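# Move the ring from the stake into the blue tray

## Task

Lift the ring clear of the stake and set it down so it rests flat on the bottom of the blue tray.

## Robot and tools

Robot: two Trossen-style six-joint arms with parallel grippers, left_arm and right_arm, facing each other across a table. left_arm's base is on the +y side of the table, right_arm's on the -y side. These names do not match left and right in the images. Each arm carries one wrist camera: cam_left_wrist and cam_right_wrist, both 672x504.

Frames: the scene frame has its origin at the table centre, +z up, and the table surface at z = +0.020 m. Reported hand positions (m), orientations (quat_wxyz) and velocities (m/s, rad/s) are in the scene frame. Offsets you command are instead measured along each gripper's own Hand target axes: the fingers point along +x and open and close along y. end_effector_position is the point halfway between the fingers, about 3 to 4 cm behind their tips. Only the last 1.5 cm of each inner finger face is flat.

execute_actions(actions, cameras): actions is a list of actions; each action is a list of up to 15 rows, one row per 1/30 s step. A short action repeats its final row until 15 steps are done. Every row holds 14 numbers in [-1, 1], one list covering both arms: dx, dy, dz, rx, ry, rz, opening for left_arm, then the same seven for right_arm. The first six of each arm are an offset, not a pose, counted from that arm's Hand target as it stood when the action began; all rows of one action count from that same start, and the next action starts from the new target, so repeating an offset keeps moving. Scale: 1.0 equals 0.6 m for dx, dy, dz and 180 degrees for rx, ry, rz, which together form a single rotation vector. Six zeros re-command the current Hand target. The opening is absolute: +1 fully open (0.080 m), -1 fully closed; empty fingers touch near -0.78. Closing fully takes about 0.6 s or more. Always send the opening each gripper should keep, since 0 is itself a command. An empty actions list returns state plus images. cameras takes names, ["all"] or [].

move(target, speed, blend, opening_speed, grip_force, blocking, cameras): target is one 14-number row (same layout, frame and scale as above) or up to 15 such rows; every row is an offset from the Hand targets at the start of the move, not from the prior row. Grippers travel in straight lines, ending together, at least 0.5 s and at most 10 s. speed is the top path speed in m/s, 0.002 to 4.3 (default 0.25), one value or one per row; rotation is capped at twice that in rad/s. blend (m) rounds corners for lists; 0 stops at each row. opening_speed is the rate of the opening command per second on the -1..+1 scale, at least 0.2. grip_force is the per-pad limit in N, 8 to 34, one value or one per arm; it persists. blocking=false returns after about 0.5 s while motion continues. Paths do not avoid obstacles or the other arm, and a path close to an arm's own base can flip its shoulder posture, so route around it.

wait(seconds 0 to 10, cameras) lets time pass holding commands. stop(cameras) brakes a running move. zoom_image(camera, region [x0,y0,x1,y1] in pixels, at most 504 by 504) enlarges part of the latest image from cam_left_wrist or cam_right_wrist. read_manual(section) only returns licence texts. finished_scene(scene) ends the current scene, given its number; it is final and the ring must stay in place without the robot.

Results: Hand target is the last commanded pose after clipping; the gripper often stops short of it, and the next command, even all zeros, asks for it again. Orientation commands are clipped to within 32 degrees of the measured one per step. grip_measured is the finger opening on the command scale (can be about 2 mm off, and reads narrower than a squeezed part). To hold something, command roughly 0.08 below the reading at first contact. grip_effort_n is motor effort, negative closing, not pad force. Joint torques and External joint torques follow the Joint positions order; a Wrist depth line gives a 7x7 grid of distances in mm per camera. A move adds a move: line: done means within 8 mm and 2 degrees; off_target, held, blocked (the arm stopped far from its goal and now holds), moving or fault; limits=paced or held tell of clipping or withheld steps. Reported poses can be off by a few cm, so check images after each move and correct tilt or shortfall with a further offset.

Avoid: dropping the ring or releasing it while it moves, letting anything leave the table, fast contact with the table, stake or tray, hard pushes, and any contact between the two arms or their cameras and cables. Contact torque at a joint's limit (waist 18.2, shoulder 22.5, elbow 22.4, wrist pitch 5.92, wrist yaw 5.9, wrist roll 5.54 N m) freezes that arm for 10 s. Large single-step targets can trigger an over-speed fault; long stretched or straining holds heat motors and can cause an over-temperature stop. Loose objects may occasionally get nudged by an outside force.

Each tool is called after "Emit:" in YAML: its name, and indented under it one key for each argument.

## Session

Emit:
execute_actions:
  actions: []

Scene clock: 0.00 s.
left_arm: end_effector_position=(+0.2234, +0.2496, +0.1804) grip_measured=+1.000 grip_effort_n=n/a end_effector_quat_wxyz=(+0.350, +0.262, +0.221, -0.872) | right_arm: end_effector_position=(-0.1249, +0.0063, +0.4126) grip_measured=+1.000 grip_effort_n=n/a end_effector_quat_wxyz=(+0.686, -0.064, -0.055, +0.723)
Joint positions: left_arm=[1.003 1.714 0.91 -1.16 0.847 1.818 0.08] | right_arm=[0.343 1.6 0.981 0.601 0.282 -0.164 0.08]
Joint velocities: within noise
Joint torques (N m): no reading
External joint torques (N m): no reading
Heat: left arm: hottest wrist yaw 33 °C (+0.0 °C/min); right arm: hottest wrist pitch 29 °C (+0.0 °C/min).
Wrist depth (mm): cam_left_wrist=[320 337 371 375 - 498 1484 / 286 302 312 354 367 425 472 / 259 272 288 312 339 365 400 / 235 248 262 280 298 323 350 / 220 233 240 254 267 93 311 / - 93 220 232 246 87 - / - 191 203 213 223 231 -] | cam_right_wrist=[- 439 - - - - - / - - - - - - 395 / 2132 498 2001 - - 1510 444 / - 530 - - 2001 515 2132 / 1966 719 566 745 2236 505 - / - 81 569 588 603 97 75 / - - 487 505 527 540 78]
Hand target: left_arm +0.2233, +0.2496, +0.1804; -0.350, -0.261, -0.221, +0.872 | right_arm -0.1248, +0.0060, +0.4168; +0.686, -0.059, -0.057, +0.723
Tool commands: left_gripper/opening=+1.0 right_gripper/opening=+1.0
camera_calibration:
cam_left_wrist: T_world_to_cam=[[-0.675186, 0.703336, 0.222356, -0.0618957], [0.492725, 0.654354, -0.573623, -0.135387], [-0.548949, -0.277742, -0.788362, 0.413528], [0, 0, 0, 1]] pos_world=[0.251923, 0.246979, 0.262111]
cam_right_wrist: T_world_to_cam=[[0.985764, 0.0543539, 0.159104, 0.0690904], [0.168087, -0.340578, -0.92507, 0.438069], [0.00390608, 0.938644, -0.344866, 0.213349], [0, 0, 0, 1]] pos_world=[-0.142574, -0.0548174, 0.467828]

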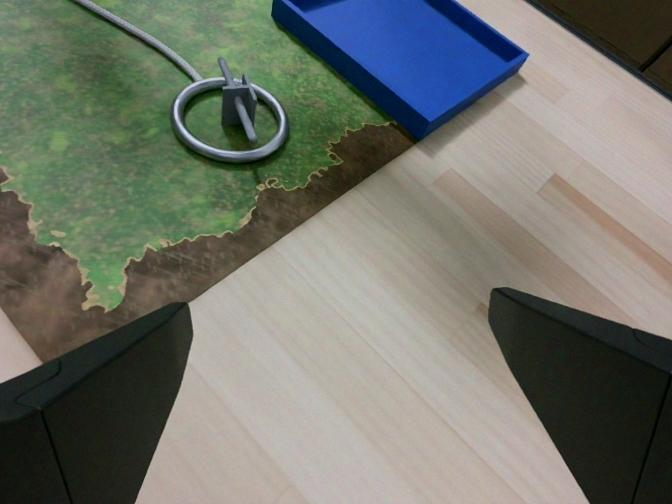

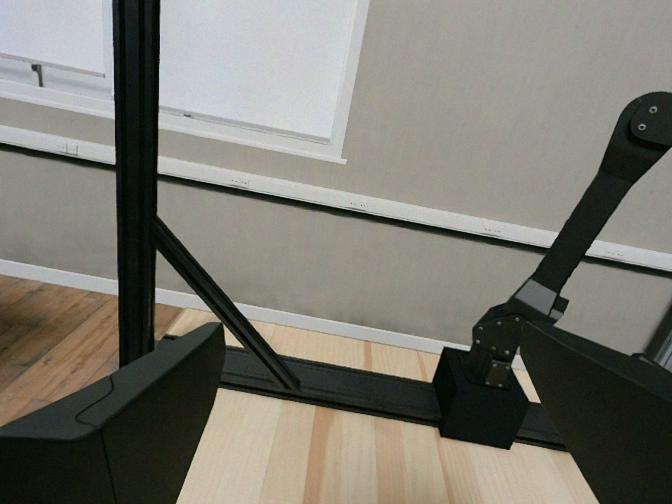

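Emit:
move:
  target: [0,0,0,0,0,0,1,-0.224,-0.255,-0.174,0.056,0.332,0.012,1]
  cameras: ["cam_right_wrist"]

Emit:
zoom_image:
  camera: "cam_right_wrist"
  region: [250, 120, 430, 290]

Scene clock: 15.03 s.
left_arm: end_effector_position=(+0.2234, +0.2496, +0.1804) grip_measured=+1.000 grip_effort_n=-2.1 end_effector_quat_wxyz=(+0.350, +0.262, +0.221, -0.872) | right_arm: end_effector_position=(+0.0492, -0.1234, +0.3358) grip_measured=+1.000 grip_effort_n=1.6 end_effector_quat_wxyz=(+0.613, -0.357, +0.358, +0.608)
Joint positions: left_arm=[1.003 1.714 0.91 -1.16 0.847 1.818 0.08] | right_arm=[-0.21 1.423 1.261 -0.907 -0.102 -0.188 0.08]
Joint torques (N m): left_arm=[0.06 -4.97 3.87 -0.52 0.64 0.03] | right_arm=[-0.36 -6.25 7.24 0.75 -0.39 -0.23]
External joint torques (N m): left_arm=[0.05 0.53 -0.53 -0.23 0.15 0.02] | right_arm=[-0.35 -1.18 1.08 -0.32 -0.33 -0.23]
Heat: left arm: hottest wrist yaw 33 °C (+0.0 °C/min); right arm: hottest wrist pitch 33 °C (+16.0 °C/min).
Wrist depth (mm): cam_left_wrist=[320 338 375 375 - 509 1494 / 286 302 311 351 367 425 473 / 259 272 288 313 337 366 400 / 235 247 261 280 302 324 348 / 220 232 239 253 267 93 314 / - 93 220 231 245 86 - / - 191 203 213 225 231 -] | cam_right_wrist=[426 425 425 424 422 422 417 / 409 - 410 409 410 409 407 / 396 - 401 397 400 399 396 / 385 381 393 391 391 384 387 / 384 383 383 379 379 378 381 / - 81 367 371 368 98 75 / - - 363 363 362 364 78]
Hand target: left_arm +0.2233, +0.2496, +0.1804; -0.350, -0.261, -0.221, +0.872 | right_arm +0.0499, -0.1203, +0.3400; +0.613, -0.354, +0.354, +0.611
Off the commanded pose: left_arm 0.000 m, 0 deg | right_arm 0.005 m, 1 deg.
move: done
camera_calibration:
cam_right_wrist: T_world_to_cam=[[0.9999, -0.0138233, -0.00303507, -0.037892], [-0.0141386, -0.985199, -0.170832, -0.0302393], [-0.000628692, 0.170858, -0.985296, 0.428339], [0, 0, 0, 1]] pos_world=[0.0377299, -0.1035, 0.416759]
Images, in order (width x height): cam_right_wrist 672x504.

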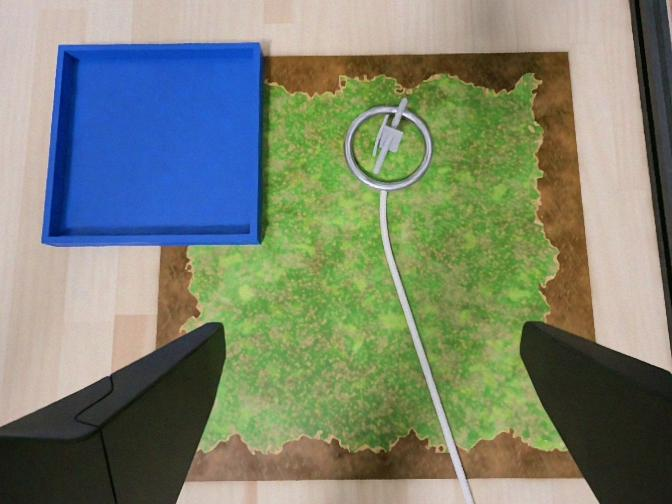

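Scaled by 2.800 from the camera's 672x504 image, which has a finer 960x720 frame.

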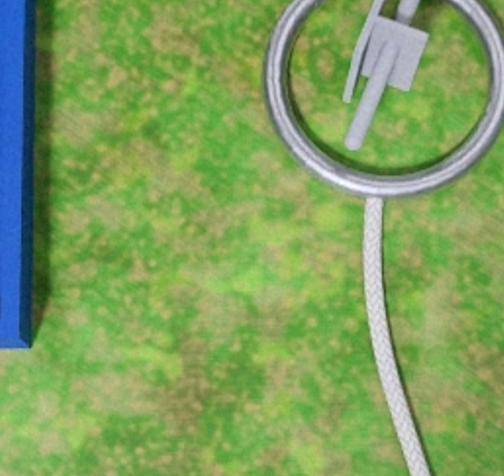

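Emit:
move:
  target: [0.067,-0.159,0.272,-0.137,0.090,0.200,1,-0.172,0,-0.13,0,0,0,1]
  cameras: ["cam_left_wrist"]

Emit:
zoom_image:
  camera: "cam_left_wrist"
  region: [250, 120, 430, 290]

Scene clock: 41.93 s.
left_arm: end_effector_position=(+0.0806, +0.2014, +0.2966) grip_measured=+1.000 grip_effort_n=-2.1 end_effector_quat_wxyz=(+0.610, +0.357, +0.356, -0.611) | right_arm: end_effector_position=(+0.0500, -0.2395, +0.3855) grip_measured=+1.000 grip_effort_n=1.6 end_effector_quat_wxyz=(+0.611, -0.358, +0.361, +0.607)
Joint positions: left_arm=[-0.16 1.105 1.033 -0.991 -0.079 -0.14 0.08] | right_arm=[-0.381 1.069 1.238 -1.267 -0.184 -0.339 0.08]
Joint torques (N m): left_arm=[-0.23 -2.32 7.31 0.92 -0.18 -0.1] | right_arm=[-0.37 -4.09 6.24 0.7 -0.46 -0.24]
External joint torques (N m): left_arm=[-0.23 0.7 0.82 -0.19 -0.13 -0.1] | right_arm=[-0.37 -1.88 0.54 -0.32 -0.34 -0.24]
Heat: left arm: hottest wrist yaw 33 °C (+0.0 °C/min); right arm: hottest elbow 34 °C (+8.6 °C/min).
Wrist depth (mm): cam_left_wrist=[384 379 384 387 387 392 396 / 373 373 370 372 373 372 369 / 361 361 365 363 366 354 - / 351 351 351 356 357 355 359 / 345 347 346 348 350 93 355 / - 93 337 342 340 86 - / - 327 330 331 333 - -] | cam_right_wrist=[484 - - 481 483 481 480 / 471 - - 469 465 465 465 / 464 455 460 460 454 450 454 / 449 449 446 445 443 439 438 / 435 440 439 434 429 434 431 / - 81 427 429 421 98 75 / - - 415 409 413 413 78]
Hand target: left_arm +0.0800, +0.1995, +0.3002; +0.612, +0.354, +0.354, -0.612 | right_arm +0.0497, -0.2393, +0.3905; +0.613, -0.354, +0.354, +0.611
Off the commanded pose: left_arm 0.004 m, 0 deg | right_arm 0.005 m, 1 deg.
move: done
camera_calibration:
cam_left_wrist: T_world_to_cam=[[-0.997395, 0.0565821, 0.0447324, 0.0587324], [0.0447716, 0.971901, -0.231091, -0.0962427], [-0.0565511, -0.228486, -0.971903, 0.418186], [0, 0, 0, 1]] pos_world=[0.0865373, 0.185765, 0.381568]
Images, in order (width x height): cam_left_wrist 672x504.

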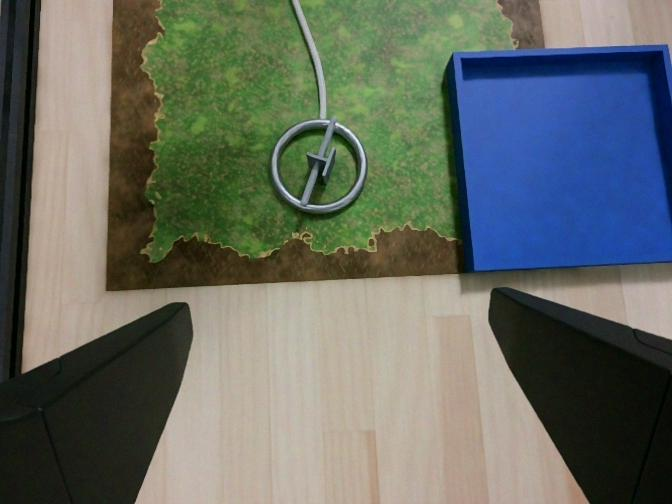

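Scaled by 2.800 from the camera's 672x504 image, which has a finer 960x720 frame.

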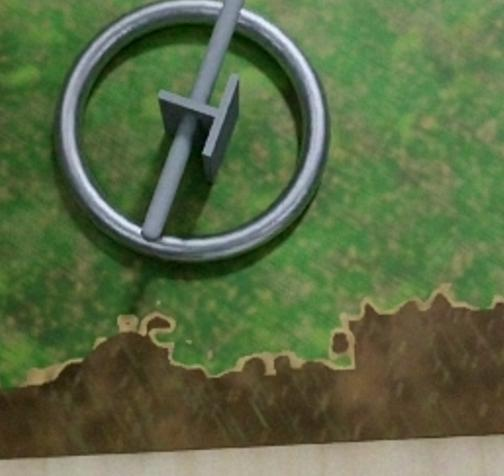

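Emit:
move:
  target: [0.398,0.028,0.173,0.342,0.149,-0.091,-0.2,0,0,0,0,0,0,1]
  cameras: ["cam_left_wrist"]

Scene clock: 67.50 s.
left_arm: end_effector_position=(+0.0978, -0.0080, +0.1479) grip_measured=-0.197 grip_effort_n=-16.0 end_effector_quat_wxyz=(+0.168, +0.687, +0.166, -0.688) | right_arm: end_effector_position=(+0.0500, -0.2395, +0.3855) grip_measured=+1.000 grip_effort_n=1.6 end_effector_quat_wxyz=(+0.611, -0.358, +0.361, +0.607)
Joint positions: left_arm=[-0.025 2.385 2.051 -1.233 0 1.067 0.026] | right_arm=[-0.381 1.069 1.238 -1.267 -0.184 -0.34 0.08]
Joint torques (N m): left_arm=[-0.14 -9.12 6.49 -0.04 -0.02 0.14] | right_arm=[-0.35 -4.09 6.24 0.7 -0.46 -0.24]
External joint torques (N m): left_arm=[-0.05 2.38 0.69 -0.38 -0.07 0.14] | right_arm=[-0.34 -1.9 0.55 -0.32 -0.34 -0.24]
Heat: left arm: hottest wrist yaw 33 °C (+0.0 °C/min); right arm: hottest elbow 35 °C (+5.0 °C/min).
Wrist depth (mm): cam_left_wrist=[151 153 156 157 159 163 166 / 158 161 164 168 170 173 175 / 169 172 174 176 178 182 187 / 180 183 186 188 192 193 201 / 195 195 193 202 109 209 217 / - - 72 220 - - - / - - 72 239 72 - -] | cam_right_wrist=[489 - - 267 170 469 482 / 477 - 453 464 211 457 468 / 463 460 463 456 446 452 457 / 448 446 444 442 446 442 442 / 439 437 436 436 426 434 426 / - 82 422 422 424 97 75 / - - 413 415 412 409 78]
Hand target: left_arm +0.0970, -0.0094, +0.1448; +0.165, +0.688, +0.165, -0.687 | right_arm +0.0497, -0.2393, +0.3905; +0.613, -0.354, +0.354, +0.611
Off the commanded pose: left_arm 0.004 m, 0 deg | right_arm 0.005 m, 1 deg.
move: done
camera_calibration:
cam_left_wrist: T_world_to_cam=[[-0.434381, 0.898512, 0.0631577, 0.0432643], [0.873163, 0.402836, 0.274425, -0.0882075], [0.221132, 0.174352, -0.959532, 0.201009], [0, 0, 0, 1]] pos_world=[0.0513631, -0.0383867, 0.214349]
Images, in order (width x height): cam_left_wrist 672x504.

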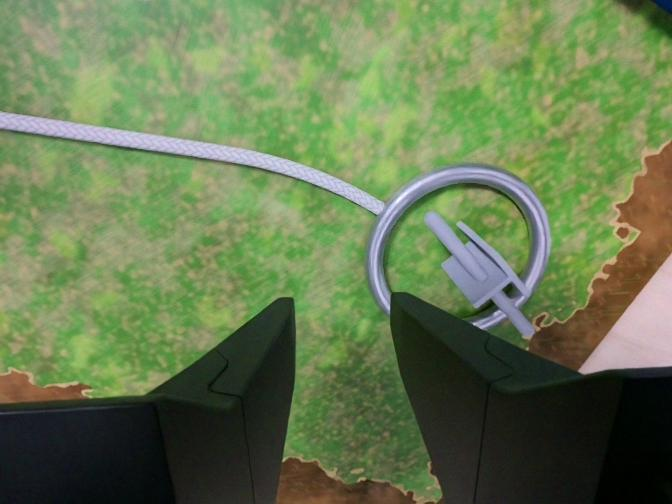

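Emit:
move:
  target: [0.055,-0.0307,-0.0193,0,0,0,-0.3,0,0,0,0,0,0,1]
  speed: 0.15
  cameras: ["cam_left_wrist"]

Scene clock: 77.30 s.
left_arm: end_effector_position=(+0.0983, +0.0105, +0.1105) grip_measured=-0.297 grip_effort_n=-15.6 end_effector_quat_wxyz=(+0.165, +0.687, +0.167, -0.687) | right_arm: end_effector_position=(+0.0500, -0.2395, +0.3855) grip_measured=+1.000 grip_effort_n=1.6 end_effector_quat_wxyz=(+0.611, -0.358, +0.361, +0.607)
Joint positions: left_arm=[-0.025 2.339 1.819 -1.052 0 1.071 0.022] | right_arm=[-0.381 1.069 1.238 -1.267 -0.184 -0.34 0.08]
Joint torques (N m): left_arm=[0.14 -11.16 3.95 0.37 -0.01 0.15] | right_arm=[-0.35 -4.09 6.23 0.7 -0.46 -0.24]
External joint torques (N m): left_arm=[0.15 -0.02 -1.76 0.01 -0.05 0.15] | right_arm=[-0.36 -1.9 0.52 -0.32 -0.34 -0.24]
Heat: left arm: hottest elbow 34 °C (+6.1 °C/min); right arm: hottest elbow 35 °C (+3.0 °C/min).
Wrist depth (mm): cam_left_wrist=[120 120 123 125 127 130 131 / 125 127 130 132 135 137 140 / 134 135 139 139 140 144 150 / 143 144 148 148 150 154 160 / 154 154 155 161 99 165 173 / - - - 175 76 - - / - - - 191 72 - -] | cam_right_wrist=[485 - - 305 210 479 479 / 474 - 468 462 249 469 466 / 462 457 454 453 453 453 453 / 450 444 444 445 438 442 439 / 438 440 437 436 434 434 427 / - 82 421 422 418 97 75 / - - 414 414 408 407 78]
Hand target: left_arm +0.0990, +0.0122, +0.1119; +0.165, +0.688, +0.165, -0.687 | right_arm +0.0497, -0.2393, +0.3905; +0.613, -0.354, +0.354, +0.611
Off the commanded pose: left_arm 0.002 m, 0 deg | right_arm 0.005 m, 1 deg.
move: done
camera_calibration:
cam_left_wrist: T_world_to_cam=[[-0.431317, 0.899614, 0.0682711, 0.0284269], [0.874496, 0.398265, 0.276842, -0.0861513], [0.221861, 0.17911, -0.958487, 0.161541], [0, 0, 0, 1]] pos_world=[0.0517604, -0.0201957, 0.176744]
Images, in order (width x height): cam_left_wrist 672x504.

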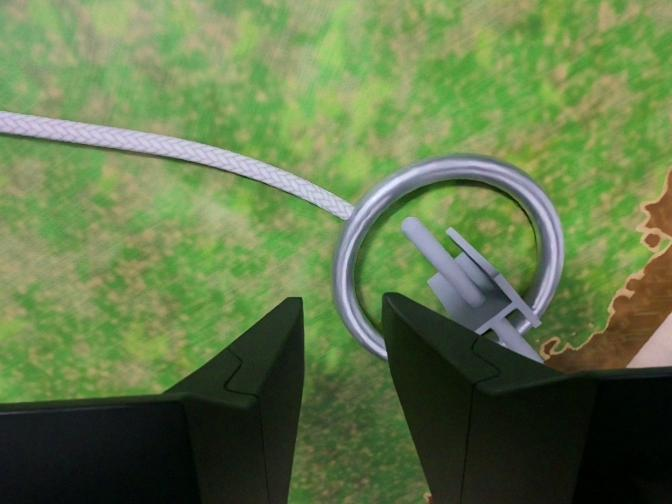

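Emit:
move:
  target: [0.051,-0.0067,0,0,0,0,-0.3,0,0,0,0,0,0,1]
  speed: 0.08
  cameras: ["cam_left_wrist"]

Scene clock: 84.90 s.
left_arm: end_effector_position=(+0.0983, +0.0117, +0.0888) grip_measured=-0.297 grip_effort_n=-16.0 end_effector_quat_wxyz=(+0.172, +0.685, +0.159, -0.689) | right_arm: end_effector_position=(+0.0500, -0.2395, +0.3855) grip_measured=+1.000 grip_effort_n=1.6 end_effector_quat_wxyz=(+0.611, -0.358, +0.361, +0.607)
Joint positions: left_arm=[-0.025 2.346 1.739 -0.946 0 1.071 0.022] | right_arm=[-0.381 1.069 1.238 -1.267 -0.184 -0.34 0.08]
Joint torques (N m): left_arm=[-0.21 -8.8 3.83 0.41 -0.02 -0.02] | right_arm=[-0.35 -4.09 6.24 0.7 -0.46 -0.24]
External joint torques (N m): left_arm=[-0.15 2.11 -1.61 0.07 -0.06 -0.02] | right_arm=[-0.37 -1.92 0.54 -0.33 -0.34 -0.24]
Heat: left arm: hottest elbow 33 °C (+5.0 °C/min); right arm: hottest elbow 35 °C (+2.0 °C/min).
Wrist depth (mm): cam_left_wrist=[102 103 105 105 107 108 110 / 107 109 111 113 114 115 117 / 115 117 115 119 119 120 124 / 123 124 126 124 127 131 133 / 131 132 131 133 98 135 143 / - - - 148 76 - - / - - - 161 72 - -] | cam_right_wrist=[489 - - 327 230 480 1399 / 480 - - 465 257 465 467 / 463 462 459 451 454 453 455 / 447 446 448 446 445 444 437 / 441 442 435 435 434 435 429 / - 82 421 424 422 98 75 / - - 417 412 413 409 78]
Hand target: left_arm +0.0973, +0.0158, +0.0813; +0.165, +0.688, +0.165, -0.687 | right_arm +0.0497, -0.2393, +0.3905; +0.613, -0.354, +0.354, +0.611
Off the commanded pose: left_arm 0.009 m, 1 deg | right_arm 0.005 m, 1 deg.
move: off_target (left_arm)
camera_calibration:
cam_left_wrist: T_world_to_cam=[[-0.431332, 0.900814, 0.0498686, 0.0303996], [0.874616, 0.403946, 0.268094, -0.0800334], [0.221358, 0.159253, -0.962101, 0.141169], [0, 0, 0, 1]] pos_world=[0.0518619, -0.0175368, 0.155759]
Images, in order (width x height): cam_left_wrist 672x504.

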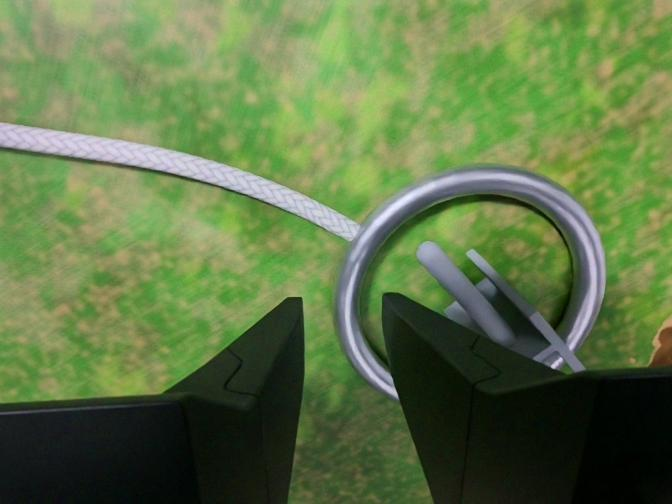

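Emit:
move:
  target: [-0.035,0.020,0,0,0,-0.083,-0.4,0,0,0,0,0,0,1]
  speed: 0.1
  cameras: ["cam_left_wrist"]

Scene clock: 122.07 s.
left_arm: end_effector_position=(+0.1021, +0.0057, +0.1060) grip_measured=-0.397 grip_effort_n=-16.0 end_effector_quat_wxyz=(+0.077, +0.662, +0.251, -0.702) | right_arm: end_effector_position=(+0.0500, -0.2395, +0.3855) grip_measured=+1.000 grip_effort_n=1.6 end_effector_quat_wxyz=(+0.611, -0.358, +0.361, +0.607)
Joint positions: left_arm=[0.019 2.615 2.281 -1.466 0.108 1.129 0.017] | right_arm=[-0.381 1.069 1.238 -1.267 -0.184 -0.34 0.08]
Joint torques (N m): left_arm=[0.29 -9.59 6.02 -0.51 0.28 0.16] | right_arm=[-0.34 -4.08 6.25 0.7 -0.46 -0.24]
External joint torques (N m): left_arm=[0.27 2.61 0.62 -0.44 0.17 0.15] | right_arm=[-0.34 -1.85 0.52 -0.32 -0.34 -0.24]
Heat: left arm: hottest wrist yaw 33 °C (+0.0 °C/min); right arm: hottest elbow 36 °C (+2.0 °C/min).
Wrist depth (mm): cam_left_wrist=[104 107 115 122 131 143 156 / 108 113 120 130 141 153 168 / 115 119 128 135 150 165 184 / 121 126 137 147 149 178 199 / 127 134 142 150 130 195 220 / - - - 169 - - - / - - - 186 71 - -] | cam_right_wrist=[481 483 - 477 216 214 1417 / 474 - - 463 307 460 465 / 461 458 460 455 456 451 450 / 446 445 445 444 445 444 441 / 438 440 432 434 431 434 428 / - 81 422 421 426 97 75 / - - 416 411 415 409 78]
Hand target: left_arm +0.1027, +0.0051, +0.1023; +0.074, +0.661, +0.253, -0.703 | right_arm +0.0497, -0.2393, +0.3905; +0.613, -0.354, +0.354, +0.611
Off the commanded pose: left_arm 0.004 m, 0 deg | right_arm 0.005 m, 1 deg.
move: done
camera_calibration:
cam_left_wrist: T_world_to_cam=[[-0.408588, 0.856957, 0.314134, 0.00654246], [0.905256, 0.336567, 0.259295, -0.0873514], [0.116478, 0.390317, -0.913283, 0.161991], [0, 0, 0, 1]] pos_world=[0.0628802, -0.0394351, 0.168539]
Images, in order (width x height): cam_left_wrist 672x504.

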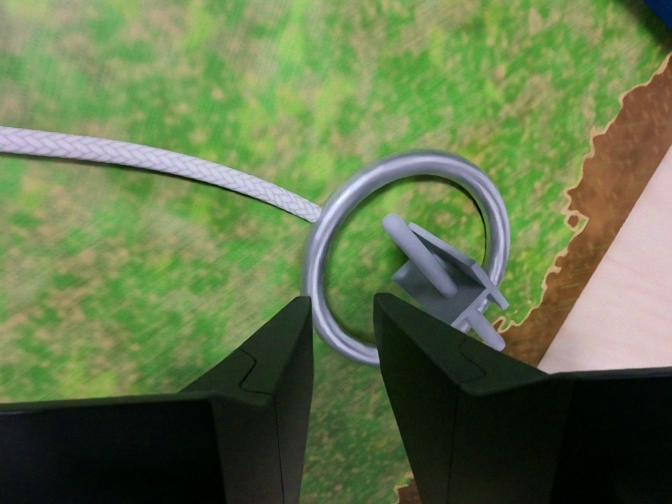

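Emit:
move:
  target: [0.0415,0.0077,0,0,0,0,-0.4,0,0,0,0,0,0,1]
  speed: 0.06
  cameras: ["cam_left_wrist"]

Emit:
zoom_image:
  camera: "cam_left_wrist"
  region: [260, 180, 520, 400]

Scene clock: 131.27 s.
left_arm: end_effector_position=(+0.1021, +0.0034, +0.0843) grip_measured=-0.397 grip_effort_n=-16.0 end_effector_quat_wxyz=(+0.082, +0.661, +0.247, -0.704) | right_arm: end_effector_position=(+0.0500, -0.2395, +0.3855) grip_measured=+1.000 grip_effort_n=1.6 end_effector_quat_wxyz=(+0.611, -0.358, +0.361, +0.607)
Joint positions: left_arm=[0.019 2.63 2.225 -1.382 0.108 1.129 0.017] | right_arm=[-0.381 1.069 1.238 -1.267 -0.184 -0.34 0.08]
Joint torques (N m): left_arm=[0.13 -9.83 3.77 -0.05 0.29 0.1] | right_arm=[-0.35 -4.08 6.23 0.7 -0.46 -0.24]
External joint torques (N m): left_arm=[0.06 2.32 -1.58 0 0.18 0.09] | right_arm=[-0.33 -1.9 0.52 -0.32 -0.35 -0.24]
Heat: left arm: hottest elbow 34 °C (+1.0 °C/min); right arm: hottest elbow 36 °C (+1.0 °C/min).
Wrist depth (mm): cam_left_wrist=[- 90 97 103 110 119 129 / - 95 101 108 117 127 138 / - 99 105 115 120 135 150 / 101 105 114 119 130 144 164 / 108 112 119 122 107 146 180 / - - - 140 - - - / - - - 154 71 - -] | cam_right_wrist=[486 - - 478 226 227 477 / 472 - - 335 253 456 465 / 456 455 453 459 448 451 450 / 447 449 445 443 440 440 438 / 439 435 438 433 430 432 435 / - 82 424 422 423 97 75 / - - 416 415 415 410 78]
Hand target: left_arm +0.1018, +0.0069, +0.0769; +0.074, +0.661, +0.253, -0.703 | right_arm +0.0497, -0.2393, +0.3905; +0.613, -0.354, +0.354, +0.611
Off the commanded pose: left_arm 0.008 m, 1 deg | right_arm 0.005 m, 1 deg.
move: done
camera_calibration:
cam_left_wrist: T_world_to_cam=[[-0.408638, 0.860904, 0.303083, 0.0162997], [0.905259, 0.339999, 0.25477, -0.0805513], [0.116285, 0.378477, -0.918277, 0.14361], [0, 0, 0, 1]] pos_world=[0.0628808, -0.0409984, 0.147456]
Images, in order (width x height): cam_left_wrist 672x504.

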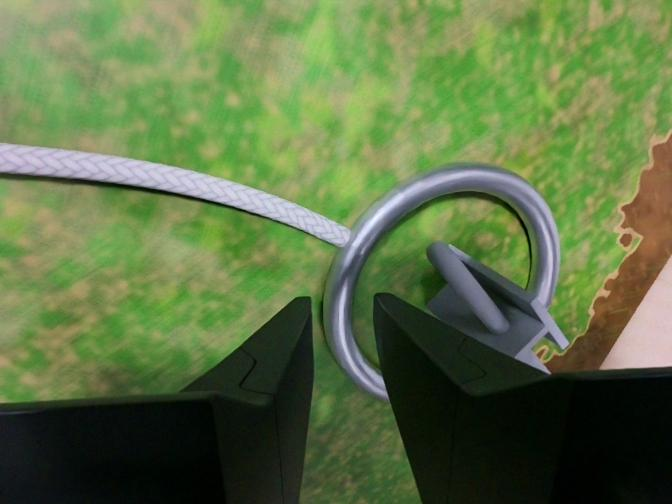

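Scaled by 1.938 from the camera's 672x504 image, which has a finer 960x720 frame.

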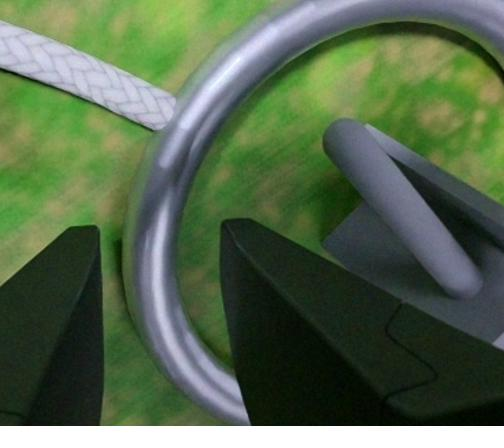

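Emit:
move:
  target: [0.0153,0.0,0,0,0,0,-0.4,0,0,0,0,0,0,1]
  speed: 0.05
  cameras: ["cam_left_wrist"]

Emit:
zoom_image:
  camera: "cam_left_wrist"
  region: [260, 180, 520, 400]

Scene clock: 135.73 s.
left_arm: end_effector_position=(+0.1020, +0.0052, +0.0749) grip_measured=-0.397 grip_effort_n=-16.0 end_effector_quat_wxyz=(+0.081, +0.661, +0.247, -0.704) | right_arm: end_effector_position=(+0.0500, -0.2395, +0.3855) grip_measured=+1.000 grip_effort_n=1.6 end_effector_quat_wxyz=(+0.611, -0.358, +0.361, +0.607)
Joint positions: left_arm=[0.019 2.63 2.187 -1.345 0.108 1.129 0.017] | right_arm=[-0.381 1.069 1.238 -1.267 -0.184 -0.34 0.08]
Joint torques (N m): left_arm=[-0.06 -9.98 3.67 -0.07 0.29 0.04] | right_arm=[-0.36 -4.08 6.24 0.7 -0.46 -0.23]
External joint torques (N m): left_arm=[-0.16 2.13 -1.61 0 0.19 0.03] | right_arm=[-0.36 -1.84 0.49 -0.33 -0.34 -0.24]
Heat: left arm: hottest shoulder 35 °C (+7.0 °C/min); right arm: hottest elbow 36 °C (+1.0 °C/min).
Wrist depth (mm): cam_left_wrist=[- 82 87 94 100 109 118 / - 86 93 99 107 116 126 / - 90 98 105 110 121 138 / - 97 104 110 121 131 150 / - 104 108 113 104 105 164 / - - - 126 - - - / - - - 141 71 - -] | cam_right_wrist=[485 - - 478 230 208 480 / 471 473 - 346 263 467 470 / 458 457 459 453 453 455 454 / 453 453 447 441 440 445 444 / 436 438 432 435 433 430 430 / - 81 427 423 422 98 75 / - - 416 414 416 412 78]
Hand target: left_arm +0.1008, +0.0090, +0.0680; +0.074, +0.661, +0.253, -0.703 | right_arm +0.0497, -0.2393, +0.3905; +0.613, -0.354, +0.354, +0.611
Off the commanded pose: left_arm 0.008 m, 1 deg | right_arm 0.005 m, 1 deg.
move: done
camera_calibration:
cam_left_wrist: T_world_to_cam=[[-0.408623, 0.860766, 0.303495, 0.0174104], [0.905318, 0.340037, 0.254507, -0.0786787], [0.115871, 0.378756, -0.918214, 0.1343], [0, 0, 0, 1]] pos_world=[0.0627821, -0.0390995, 0.138056]
Images, in order (width x height): cam_left_wrist 672x504.

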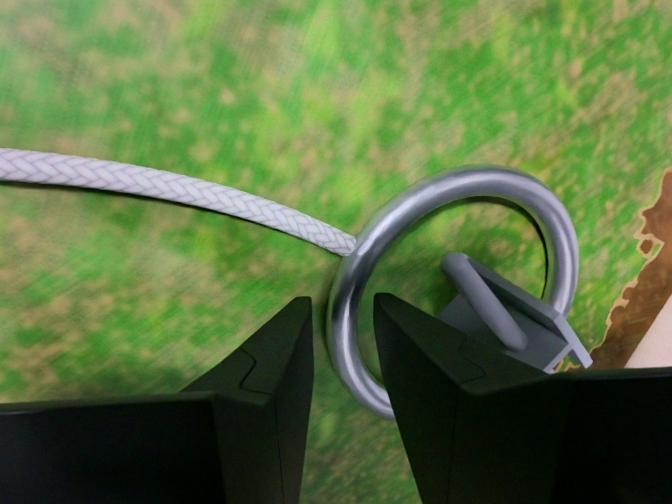

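Scaled by 1.938 from the camera's 672x504 image, which has a finer 960x720 frame.

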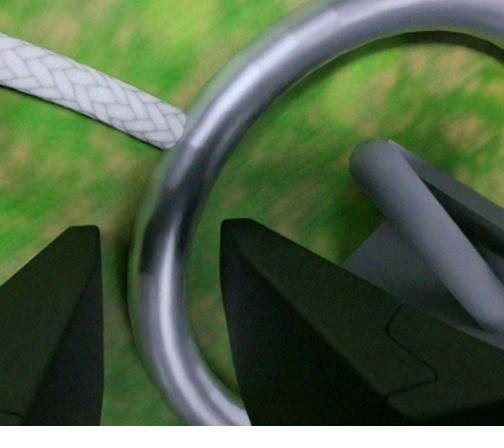

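Emit:
move:
  target: [0.0075,0.001,0,0,0,0,-0.4,0,0,0,0,0,0,1]
  speed: 0.04

Emit:
move:
  target: [0,0,0,0,0,0,-0.9,0,0,0,0,0,0,1]
  opening_speed: 0.4
  grip_force: 25
  cameras: ["cam_left_wrist"]

Emit:
zoom_image:
  camera: "cam_left_wrist"
  region: [260, 180, 520, 400]

Scene clock: 204.07 s.
left_arm: end_effector_position=(+0.1020, +0.0054, +0.0716) grip_measured=-0.397 grip_effort_n=-16.0 end_effector_quat_wxyz=(+0.082, +0.661, +0.246, -0.704) | right_arm: end_effector_position=(+0.0500, -0.2395, +0.3855) grip_measured=+1.000 grip_effort_n=1.6 end_effector_quat_wxyz=(+0.611, -0.358, +0.361, +0.607)
Joint positions: left_arm=[0.019 2.63 2.174 -1.329 0.108 1.129 0.017] | right_arm=[-0.381 1.069 1.238 -1.267 -0.184 -0.34 0.08]
Joint torques (N m): left_arm=[-0.12 -9.68 3.63 -0.07 0.28 0.01] | right_arm=[-0.36 -4.07 6.24 0.7 -0.46 -0.24]
External joint torques (N m): left_arm=[-0.2 2.35 -1.61 -0.01 0.18 0] | right_arm=[-0.36 -1.9 0.52 -0.33 -0.33 -0.24]
Heat: left arm: hottest shoulder 44 °C (+6.1 °C/min); right arm: hottest elbow 37 °C (+1.0 °C/min).
Wrist depth (mm): cam_left_wrist=[- 80 85 91 97 105 113 / - 85 89 96 104 112 123 / - 87 94 102 107 116 133 / - 94 101 106 117 128 144 / - 100 105 109 93 101 159 / - - - 119 - - - / - - - 137 72 - -] | cam_right_wrist=[483 475 - 479 231 241 479 / 477 448 521 350 259 464 461 / 462 456 456 458 457 452 453 / 450 448 446 443 445 443 437 / 438 442 433 434 430 433 430 / - 81 425 426 422 98 75 / - - 415 418 415 407 78]
Hand target: left_arm +0.1005, +0.0095, +0.0635; +0.074, +0.661, +0.253, -0.703 | right_arm +0.0497, -0.2393, +0.3905; +0.613, -0.354, +0.354, +0.611
Off the commanded pose: left_arm 0.009 m, 1 deg | right_arm 0.005 m, 1 deg.
move: off_target (left_arm)

Scene clock: 205.53 s.
left_arm: end_effector_position=(+0.1018, +0.0059, +0.0713) grip_measured=-0.620 grip_effort_n=-65.4 end_effector_quat_wxyz=(+0.081, +0.661, +0.247, -0.704) | right_arm: end_effector_position=(+0.0500, -0.2395, +0.3855) grip_measured=+1.000 grip_effort_n=1.6 end_effector_quat_wxyz=(+0.611, -0.358, +0.361, +0.607)
Joint positions: left_arm=[0.019 2.63 2.172 -1.33 0.11 1.129 0.007] | right_arm=[-0.381 1.069 1.238 -1.267 -0.184 -0.34 0.08]
Joint torques (N m): left_arm=[-0.07 -9.66 3.78 0 0.21 0.01] | right_arm=[-0.37 -4.08 6.24 0.7 -0.46 -0.24]
External joint torques (N m): left_arm=[-0.07 2.41 -1.53 0.03 0.1 0] | right_arm=[-0.36 -1.88 0.52 -0.32 -0.34 -0.25]
Heat: left arm: hottest shoulder 44 °C (+6.0 °C/min); right arm: hottest elbow 37 °C (+1.0 °C/min).
Wrist depth (mm): cam_left_wrist=[- 80 85 91 98 106 115 / - 85 90 96 104 113 124 / - 87 95 103 106 118 134 / - 94 101 105 116 129 145 / - 100 106 108 123 104 160 / - - - 113 - - - / - - - 135 - - -] | cam_right_wrist=[485 - - 481 230 221 481 / 473 - 476 350 259 459 465 / 454 454 455 458 296 456 452 / 448 449 445 441 445 442 443 / 437 440 436 431 432 433 433 / - 81 422 420 425 97 75 / - - 415 415 412 410 78]
Hand target: left_arm +0.1007, +0.0096, +0.0635; +0.074, +0.661, +0.253, -0.702 | right_arm +0.0497, -0.2393, +0.3905; +0.613, -0.354, +0.354, +0.611
Off the commanded pose: left_arm 0.009 m, 1 deg | right_arm 0.005 m, 1 deg.
grip_force (N): 25, 25
move: off_target (left_arm)
camera_calibration:
cam_left_wrist: T_world_to_cam=[[-0.408059, 0.86094, 0.303759, 0.0177645], [0.905741, 0.340023, 0.253017, -0.077767], [0.114547, 0.378373, -0.918539, 0.130946], [0, 0, 0, 1]] pos_world=[0.0626862, -0.0383981, 0.134559]
Images, in order (width x height): cam_left_wrist 672x504.

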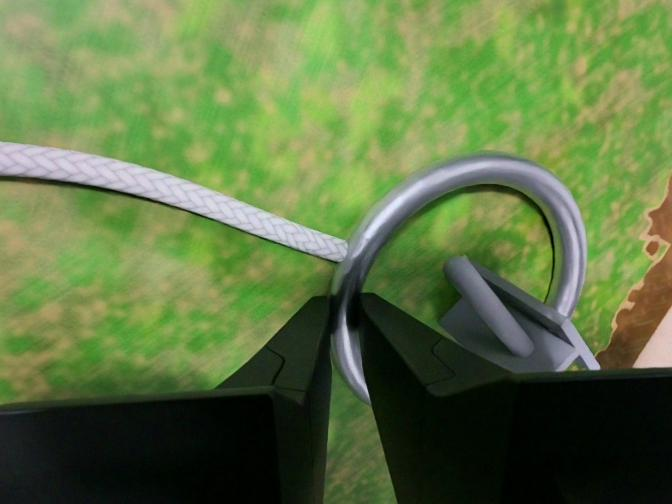

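Scaled by 1.938 from the camera's 672x504 image, which has a finer 960x720 frame.

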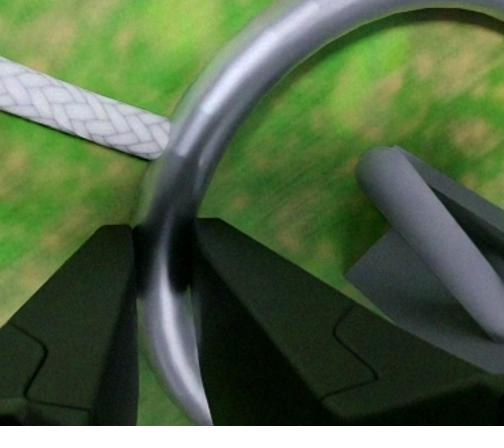

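Emit:
move:
  target:
    - [-0.0545,-0.0284,-0.0068,0.0142,-0.053,0.109,-0.9,0,0,0,0,0,0,1]
    - [-0.0933,-0.0772,-0.0257,0.0269,-0.1003,0.2055,-0.9,0,0,0,0,0,0,1]
  speed: 0.06
  blend: 0.01
  cameras: ["cam_left_wrist"]

Scene clock: 229.07 s.
left_arm: end_effector_position=(+0.0998, +0.0413, +0.1290) grip_measured=-0.761 grip_effort_n=-65.4 end_effector_quat_wxyz=(+0.303, +0.594, -0.011, -0.745) | right_arm: end_effector_position=(+0.0500, -0.2395, +0.3855) grip_measured=+1.000 grip_effort_n=1.2 end_effector_quat_wxyz=(+0.611, -0.358, +0.361, +0.607)
Joint positions: left_arm=[0.02 1.888 1.067 -0.265 0.12 1.131 0.001] | right_arm=[-0.381 1.069 1.238 -1.267 -0.184 -0.34 0.08]
Joint torques (N m): left_arm=[0.33 -8.46 3.98 1.29 0.28 0.11] | right_arm=[-0.36 -4.09 6.25 0.7 -0.46 -0.24]
External joint torques (N m): left_arm=[0.39 -0.4 -1.66 0.23 0.17 0.13] | right_arm=[-0.37 -1.88 0.51 -0.33 -0.33 -0.24]
Heat: left arm: hottest shoulder 44 °C (+2.0 °C/min); right arm: hottest elbow 38 °C (+1.0 °C/min).
Wrist depth (mm): cam_left_wrist=[222 205 189 175 163 152 143 / 226 208 191 177 165 154 145 / 228 210 193 178 165 152 146 / 232 214 196 182 166 157 147 / 236 216 201 94 169 152 149 / 238 223 - - - - - / - - - - - - -] | cam_right_wrist=[492 - - 483 369 476 478 / 470 - 446 466 463 465 467 / 464 457 456 453 455 454 453 / 447 453 439 447 445 444 444 / 442 444 435 431 434 434 430 / - 82 422 422 422 97 75 / - - 413 416 412 408 78]
Hand target: left_arm +0.1005, +0.0436, +0.1296; -0.303, -0.593, +0.012, +0.746 | right_arm +0.0497, -0.2393, +0.3905; +0.613, -0.354, +0.354, +0.611
Off the commanded pose: left_arm 0.002 m, 0 deg | right_arm 0.005 m, 1 deg.
grip_force (N): 25, 25
move: done
camera_calibration:
cam_left_wrist: T_world_to_cam=[[-0.406114, 0.854186, -0.324711, 0.0500996], [0.906284, 0.422026, -0.0233007, -0.0702911], [0.117133, -0.303743, -0.945526, 0.202095], [0, 0, 0, 1]] pos_world=[0.0603778, 0.0482554, 0.205717]
Images, in order (width x height): cam_left_wrist 672x504.

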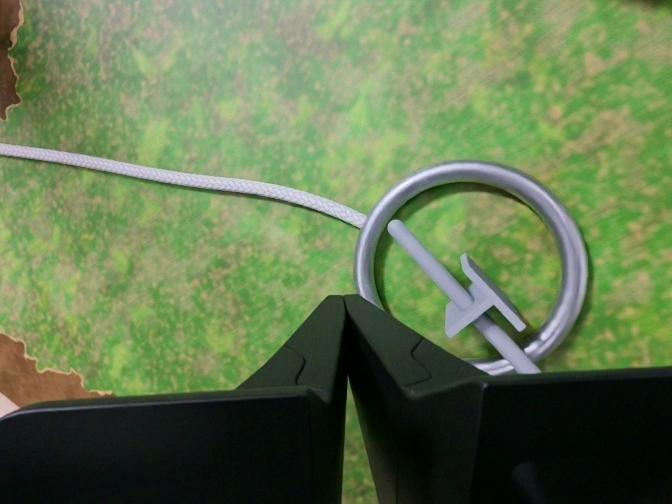

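Emit:
move:
  target: [0.078,0.023,0.0075,-0.0269,0.1003,-0.2055,-0.35,0,0,0,0,0,0,1]
  speed: 0.12
  cameras: ["cam_left_wrist"]

Scene clock: 244.10 s.
left_arm: end_effector_position=(+0.0982, +0.0093, +0.0990) grip_measured=-0.353 grip_effort_n=12.3 end_effector_quat_wxyz=(+0.077, +0.660, +0.251, -0.704) | right_arm: end_effector_position=(+0.0500, -0.2395, +0.3855) grip_measured=+1.000 grip_effort_n=1.6 end_effector_quat_wxyz=(+0.611, -0.358, +0.361, +0.607)
Joint positions: left_arm=[0.013 2.596 2.217 -1.419 0.115 1.124 0.019] | right_arm=[-0.381 1.069 1.238 -1.267 -0.184 -0.34 0.08]
Joint torques (N m): left_arm=[-0.19 -9.49 5.97 -0.51 0.08 -0.07] | right_arm=[-0.36 -4.09 6.24 0.7 -0.46 -0.24]
External joint torques (N m): left_arm=[-0.12 2.53 0.63 -0.43 -0.04 -0.09] | right_arm=[-0.37 -1.91 0.53 -0.33 -0.34 -0.24]
Heat: left arm: hottest shoulder 42 °C (-1.0 °C/min); right arm: hottest elbow 38 °C (+1.0 °C/min).
Wrist depth (mm): cam_left_wrist=[- 102 109 117 126 137 149 / 103 108 116 123 132 146 160 / 106 113 119 127 141 158 173 / - 119 129 137 150 169 190 / 121 127 134 140 123 184 208 / - - - 159 - - - / - - - 173 69 - -] | cam_right_wrist=[487 - - 480 236 476 477 / 477 - - 456 239 466 464 / 459 458 455 454 450 448 454 / 447 445 445 445 440 444 451 / 438 436 437 431 430 434 435 / - 81 425 425 420 97 75 / - - 417 412 418 408 78]
Hand target: left_arm +0.0971, +0.0088, +0.0951; +0.074, +0.661, +0.253, -0.703 | right_arm +0.0497, -0.2393, +0.3905; +0.613, -0.354, +0.354, +0.611
Off the commanded pose: left_arm 0.004 m, 0 deg | right_arm 0.005 m, 1 deg.
grip_force (N): 25, 25
move: done
camera_calibration:
cam_left_wrist: T_world_to_cam=[[-0.406588, 0.857291, 0.315815, 0.00362766], [0.906897, 0.336887, 0.25307, -0.0826999], [0.110561, 0.389307, -0.914449, 0.15536], [0, 0, 0, 1]] pos_world=[0.0592986, -0.035732, 0.161852]
Images, in order (width x height): cam_left_wrist 672x504.

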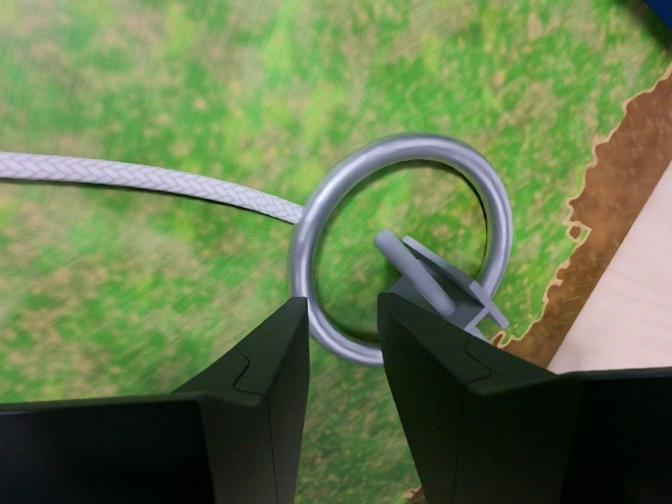

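Emit:
move:
  target: [0.061,0.0163,0,0,0,0,-0.35,0,0,0,0,0,0,1]
  speed: 0.06
  cameras: ["cam_left_wrist"]

Emit:
zoom_image:
  camera: "cam_left_wrist"
  region: [260, 180, 520, 400]

Scene clock: 250.87 s.
left_arm: end_effector_position=(+0.0984, +0.0032, +0.0688) grip_measured=-0.353 grip_effort_n=12.3 end_effector_quat_wxyz=(+0.084, +0.659, +0.243, -0.707) | right_arm: end_effector_position=(+0.0500, -0.2395, +0.3855) grip_measured=+1.000 grip_effort_n=1.6 end_effector_quat_wxyz=(+0.611, -0.358, +0.361, +0.607)
Joint positions: left_arm=[0.013 2.635 2.173 -1.315 0.115 1.124 0.019] | right_arm=[-0.381 1.069 1.238 -1.267 -0.184 -0.34 0.08]
Joint torques (N m): left_arm=[-0.17 -9.05 3.27 0.07 0.12 -0.06] | right_arm=[-0.36 -4.08 6.24 0.7 -0.46 -0.24]
External joint torques (N m): left_arm=[-0.15 3.09 -2.04 0.11 -0.01 -0.07] | right_arm=[-0.34 -1.89 0.55 -0.31 -0.34 -0.24]
Heat: left arm: hottest shoulder 42 °C (-1.0 °C/min); right arm: hottest elbow 38 °C (+1.0 °C/min).
Wrist depth (mm): cam_left_wrist=[- 79 84 89 96 103 112 / - 84 88 95 102 110 120 / - 86 94 100 103 116 130 / - 93 99 103 115 127 141 / - 99 103 107 87 121 154 / - - - 119 - - - / - - - 134 69 - -] | cam_right_wrist=[484 470 - 478 242 220 1374 / 467 - - 348 256 461 472 / 463 455 453 454 276 449 459 / 451 446 445 443 442 440 434 / 439 434 435 434 430 434 430 / - 81 428 423 422 97 75 / - - 415 415 415 408 78]
Hand target: left_arm +0.0972, +0.0088, +0.0573; +0.074, +0.661, +0.253, -0.703 | right_arm +0.0497, -0.2393, +0.3905; +0.613, -0.354, +0.354, +0.611
Off the commanded pose: left_arm 0.013 m, 2 deg | right_arm 0.005 m, 1 deg.
grip_force (N): 25, 25
move: off_target (left_arm)
camera_calibration:
cam_left_wrist: T_world_to_cam=[[-0.40717, 0.863934, 0.296362, 0.0198964], [0.906523, 0.342655, 0.246583, -0.0727588], [0.111481, 0.36906, -0.922695, 0.130632], [0, 0, 0, 1]] pos_world=[0.0594957, -0.0404692, 0.132578]
Images, in order (width x height): cam_left_wrist 672x504.

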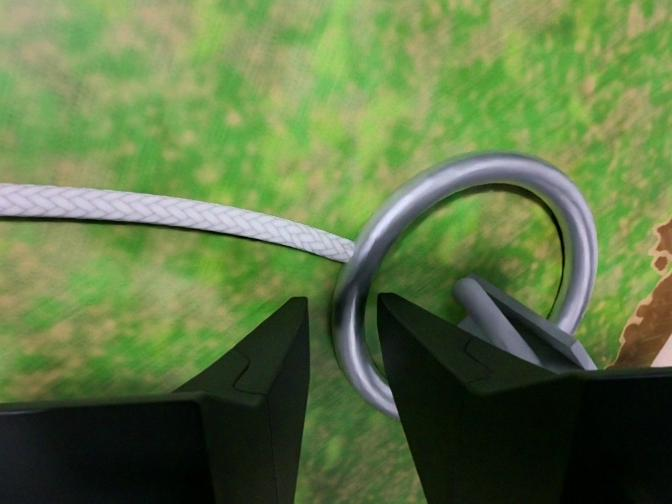

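Scaled by 1.938 from the camera's 672x504 image, which has a finer 960x720 frame.

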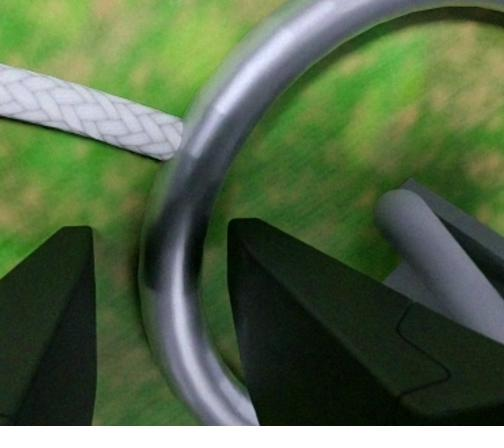

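Emit:
move:
  target:
    - [0,0,0,0,0,0,-0.52,0,0,0,0,0,0,1]
    - [-0.013,0.010,0,0,0,0,-0.52,0,0,0,0,0,0,1]
    - [-0.001,0.003,0,0,0,0.055,-0.52,0,0,0,0,0,0,1]
  speed: 0.05
  opening_speed: 0.5
  cameras: ["cam_left_wrist"]

Emit:
zoom_image:
  camera: "cam_left_wrist"
  region: [260, 180, 520, 400]

Scene clock: 273.83 s.
left_arm: end_effector_position=(+0.0967, +0.0074, +0.0658) grip_measured=-0.518 grip_effort_n=-12.8 end_effector_quat_wxyz=(+0.133, +0.678, +0.195, -0.696) | right_arm: end_effector_position=(+0.0500, -0.2395, +0.3855) grip_measured=+1.000 grip_effort_n=1.6 end_effector_quat_wxyz=(+0.611, -0.358, +0.361, +0.607)
Joint positions: left_arm=[-0.013 2.485 1.894 -1.059 0.047 1.09 0.012] | right_arm=[-0.381 1.069 1.238 -1.267 -0.184 -0.34 0.08]
Joint torques (N m): left_arm=[0.12 -9.17 3.69 1.87 -0.19 -0.1] | right_arm=[-0.35 -4.07 6.25 0.7 -0.46 -0.24]
External joint torques (N m): left_arm=[0.21 2.28 -1.61 1.69 -0.27 -0.11] | right_arm=[-0.37 -1.88 0.53 -0.33 -0.33 -0.24]
Heat: left arm: hottest shoulder 43 °C (-1.0 °C/min); right arm: hottest elbow 39 °C (+1.0 °C/min).
Wrist depth (mm): cam_left_wrist=[- 81 84 87 90 93 97 / - 86 88 92 96 99 104 / - 89 94 97 99 105 110 / - 96 101 100 109 113 118 / 100 103 106 104 83 119 128 / - - - 95 - - - / - - - 132 - - -] | cam_right_wrist=[488 - - 395 245 475 481 / 476 - 452 348 265 466 469 / 460 462 461 454 455 450 455 / 449 449 445 444 441 441 447 / 436 440 435 435 431 434 427 / - 82 421 426 422 97 75 / - - 414 415 413 411 78]
Hand target: left_arm +0.0981, +0.0072, +0.0574; +0.135, +0.680, +0.195, -0.694 | right_arm +0.0497, -0.2393, +0.3905; +0.613, -0.354, +0.354, +0.611
Off the commanded pose: left_arm 0.009 m, 0 deg | right_arm 0.005 m, 1 deg.
grip_force (N): 25, 25
move: off_target (left_arm)
camera_calibration:
cam_left_wrist: T_world_to_cam=[[-0.421076, 0.893201, 0.157756, 0.0266756], [0.889014, 0.371935, 0.267053, -0.0717615], [0.179857, 0.252697, -0.950682, 0.122564], [0, 0, 0, 1]] pos_world=[0.0529854, -0.0281077, 0.131476]
Images, in order (width x height): cam_left_wrist 672x504.

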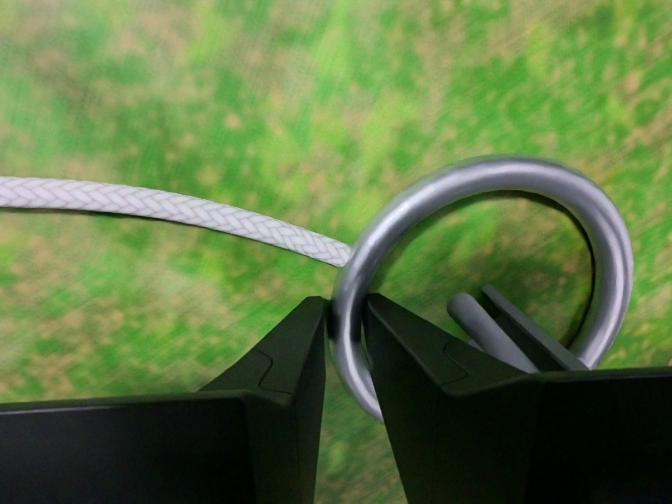

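Scaled by 1.938 from the camera's 672x504 image, which has a finer 960x720 frame.

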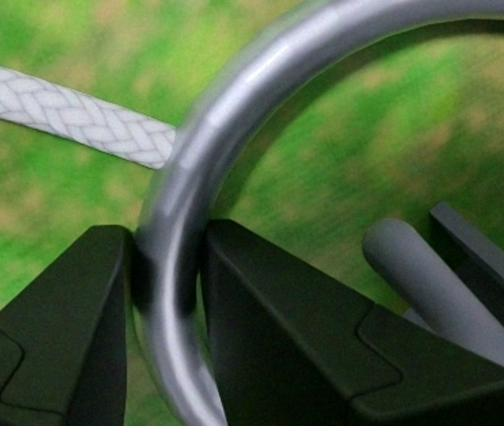

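Emit:
move:
  target: [0,0,0,0,0,0,-0.95,0,0,0,0,0,0,1]
  opening_speed: 0.4
  grip_force: 34

Emit:
move:
  target:
    - [-0.0545,0.0115,0,0,0,0.122,-0.95,0,0,0,0,0,0,1]
    - [-0.0935,-0.0015,0,0,0,0.2306,-0.95,0,0,0,0,0,0,1]
  speed: 0.06
  blend: 0.01
  cameras: ["cam_left_wrist"]

Scene clock: 285.50 s.
left_arm: end_effector_position=(+0.0969, +0.0066, +0.0660) grip_measured=-0.621 grip_effort_n=-83.5 end_effector_quat_wxyz=(+0.134, +0.678, +0.193, -0.696) | right_arm: end_effector_position=(+0.0500, -0.2395, +0.3855) grip_measured=+1.000 grip_effort_n=1.6 end_effector_quat_wxyz=(+0.611, -0.358, +0.361, +0.607)
Joint positions: left_arm=[-0.013 2.484 1.893 -1.056 0.045 1.09 0.007] | right_arm=[-0.381 1.069 1.238 -1.267 -0.184 -0.34 0.08]
Joint torques (N m): left_arm=[0.1 -9.15 3.71 1.61 -0.14 -0.1] | right_arm=[-0.35 -4.09 6.25 0.7 -0.46 -0.23]
External joint torques (N m): left_arm=[0.1 2.45 -1.67 1.42 -0.21 -0.1] | right_arm=[-0.35 -1.86 0.53 -0.31 -0.34 -0.24]
Heat: left arm: hottest shoulder 42 °C (-2.0 °C/min); right arm: hottest elbow 39 °C (+1.0 °C/min).
Wrist depth (mm): cam_left_wrist=[- 81 84 87 90 93 97 / - 86 89 92 95 99 104 / - 89 95 98 98 105 110 / - 97 101 101 109 113 118 / 101 104 106 104 81 119 128 / - - - 110 - - - / - - - 130 - - -] | cam_right_wrist=[495 - - 482 257 476 475 / 477 - - 346 255 463 469 / 457 460 455 454 451 453 453 / 447 451 448 446 442 440 442 / 438 438 433 436 430 433 430 / - 81 422 424 423 98 75 / - - 415 412 406 414 78]
Hand target: left_arm +0.0981, +0.0072, +0.0574; +0.135, +0.680, +0.195, -0.693 | right_arm +0.0497, -0.2393, +0.3905; +0.613, -0.354, +0.354, +0.611
Off the commanded pose: left_arm 0.009 m, 0 deg | right_arm 0.005 m, 1 deg.
move: off_target (left_arm)

Scene clock: 291.97 s.
left_arm: end_effector_position=(+0.0927, +0.0178, +0.0927) grip_measured=-0.621 grip_effort_n=-83.5 end_effector_quat_wxyz=(+0.340, +0.714, -0.040, -0.611) | right_arm: end_effector_position=(+0.0500, -0.2395, +0.3855) grip_measured=+1.000 grip_effort_n=1.6 end_effector_quat_wxyz=(+0.611, -0.358, +0.361, +0.607)
Joint positions: left_arm=[-0.147 2.067 1.138 -0.171 -0.322 1.054 0.007] | right_arm=[-0.381 1.069 1.238 -1.267 -0.184 -0.34 0.08]
Joint torques (N m): left_arm=[1.15 -11.43 6.28 3.15 -1.21 0.21] | right_arm=[-0.35 -4.08 6.23 0.7 -0.46 -0.24]
External joint torques (N m): left_arm=[1.14 -2.36 0.94 2.1 -1.06 0.24] | right_arm=[-0.36 -1.91 0.53 -0.33 -0.34 -0.24]
Heat: left arm: hottest shoulder 43 °C (-1.0 °C/min); right arm: hottest elbow 39 °C (+1.0 °C/min).
Wrist depth (mm): cam_left_wrist=[163 146 128 114 103 96 86 / 177 158 138 121 110 99 91 / 200 175 145 128 114 106 91 / 226 192 167 99 122 111 102 / 260 215 180 104 132 114 106 / 284 - - 78 - - - / - - - 176 - - -] | cam_right_wrist=[488 - - 342 321 475 481 / 472 - 460 469 465 465 465 / 458 455 454 450 460 453 453 / 446 453 447 445 443 441 435 / 439 438 434 432 433 435 430 / - 81 424 424 424 98 75 / - - 415 410 413 407 78]
Hand target: left_arm +0.0998, +0.0037, +0.1132; +0.371, +0.705, -0.059, -0.601 | right_arm +0.0497, -0.2393, +0.3905; +0.613, -0.354, +0.354, +0.611
Off the commanded pose: left_arm 0.026 m, 4 deg | right_arm 0.005 m, 1 deg.
move: off_target (left_arm)
camera_calibration:
cam_left_wrist: T_world_to_cam=[[-0.350844, 0.806722, -0.475508, 0.0651652], [0.810122, 0.51617, 0.277976, -0.0755767], [0.469693, -0.287693, -0.834638, 0.118217], [0, 0, 0, 1]] pos_world=[0.0285634, 0.0204506, 0.150664]
Images, in order (width x height): cam_left_wrist 672x504.

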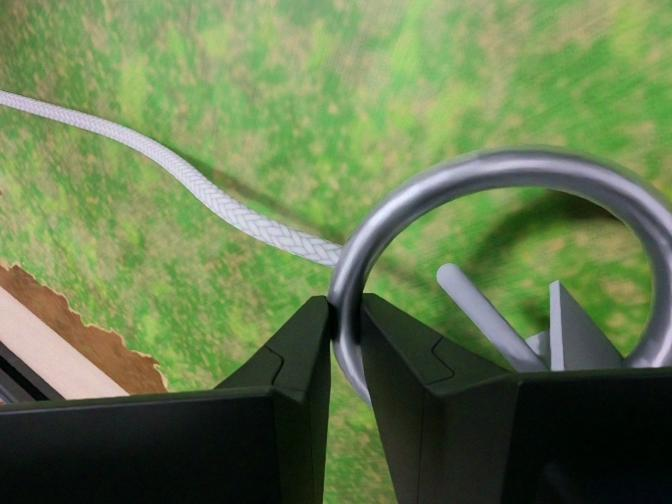

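Emit:
move:
  target:
    - [-0.0255,-0.0303,0,0,0,0,-0.95,0,0,0,0,0,0,1]
  speed: 0.06
  cameras: ["cam_left_wrist"]

Scene clock: 314.13 s.
left_arm: end_effector_position=(+0.0904, +0.0259, +0.1080) grip_measured=-0.621 grip_effort_n=-83.5 end_effector_quat_wxyz=(+0.363, +0.710, -0.053, -0.601) | right_arm: end_effector_position=(+0.0500, -0.2395, +0.3855) grip_measured=+1.000 grip_effort_n=1.6 end_effector_quat_wxyz=(+0.611, -0.358, +0.361, +0.607)
Joint positions: left_arm=[-0.169 1.998 1.074 -0.135 -0.363 1.032 0.007] | right_arm=[-0.381 1.069 1.238 -1.267 -0.184 -0.34 0.08]
Joint torques (N m): left_arm=[-0.29 -9.86 4.35 1.6 -0.33 -0.19] | right_arm=[-0.35 -4.07 6.25 0.7 -0.46 -0.24]
External joint torques (N m): left_arm=[-0.29 -1.19 -1.1 0.48 -0.16 -0.15] | right_arm=[-0.35 -1.89 0.51 -0.34 -0.34 -0.24]
Heat: left arm: hottest shoulder 49 °C (+7.1 °C/min); right arm: hottest elbow 39 °C (+1.0 °C/min).
Wrist depth (mm): cam_left_wrist=[210 181 155 135 122 108 99 / 234 194 166 143 128 115 104 / 260 219 170 155 132 119 104 / 298 239 204 98 144 126 116 / 323 272 220 104 149 105 107 / - - - - - - - / - - - - - - -] | cam_right_wrist=[483 482 - 381 302 481 481 / 472 449 466 465 467 468 464 / 463 457 454 463 457 452 454 / 447 450 445 444 445 435 443 / 438 443 436 433 431 433 432 / - 81 422 422 425 98 75 / - - 418 416 411 410 78]
Hand target: left_arm +0.0891, +0.0247, +0.1148; +0.372, +0.705, -0.059, -0.601 | right_arm +0.0497, -0.2393, +0.3905; +0.613, -0.354, +0.354, +0.611
Off the commanded pose: left_arm 0.007 m, 1 deg | right_arm 0.005 m, 1 deg.
move: done
camera_calibration:
cam_left_wrist: T_world_to_cam=[[-0.354891, 0.77445, -0.523717, 0.0715236], [0.796661, 0.543671, 0.264108, -0.0800911], [0.489268, -0.323496, -0.809918, 0.130959], [0, 0, 0, 1]] pos_world=[0.0251146, 0.0305164, 0.164677]
Images, in order (width x height): cam_left_wrist 672x504.

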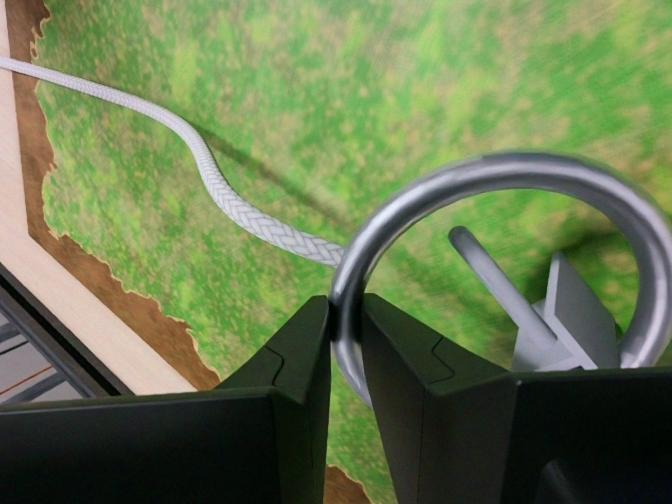

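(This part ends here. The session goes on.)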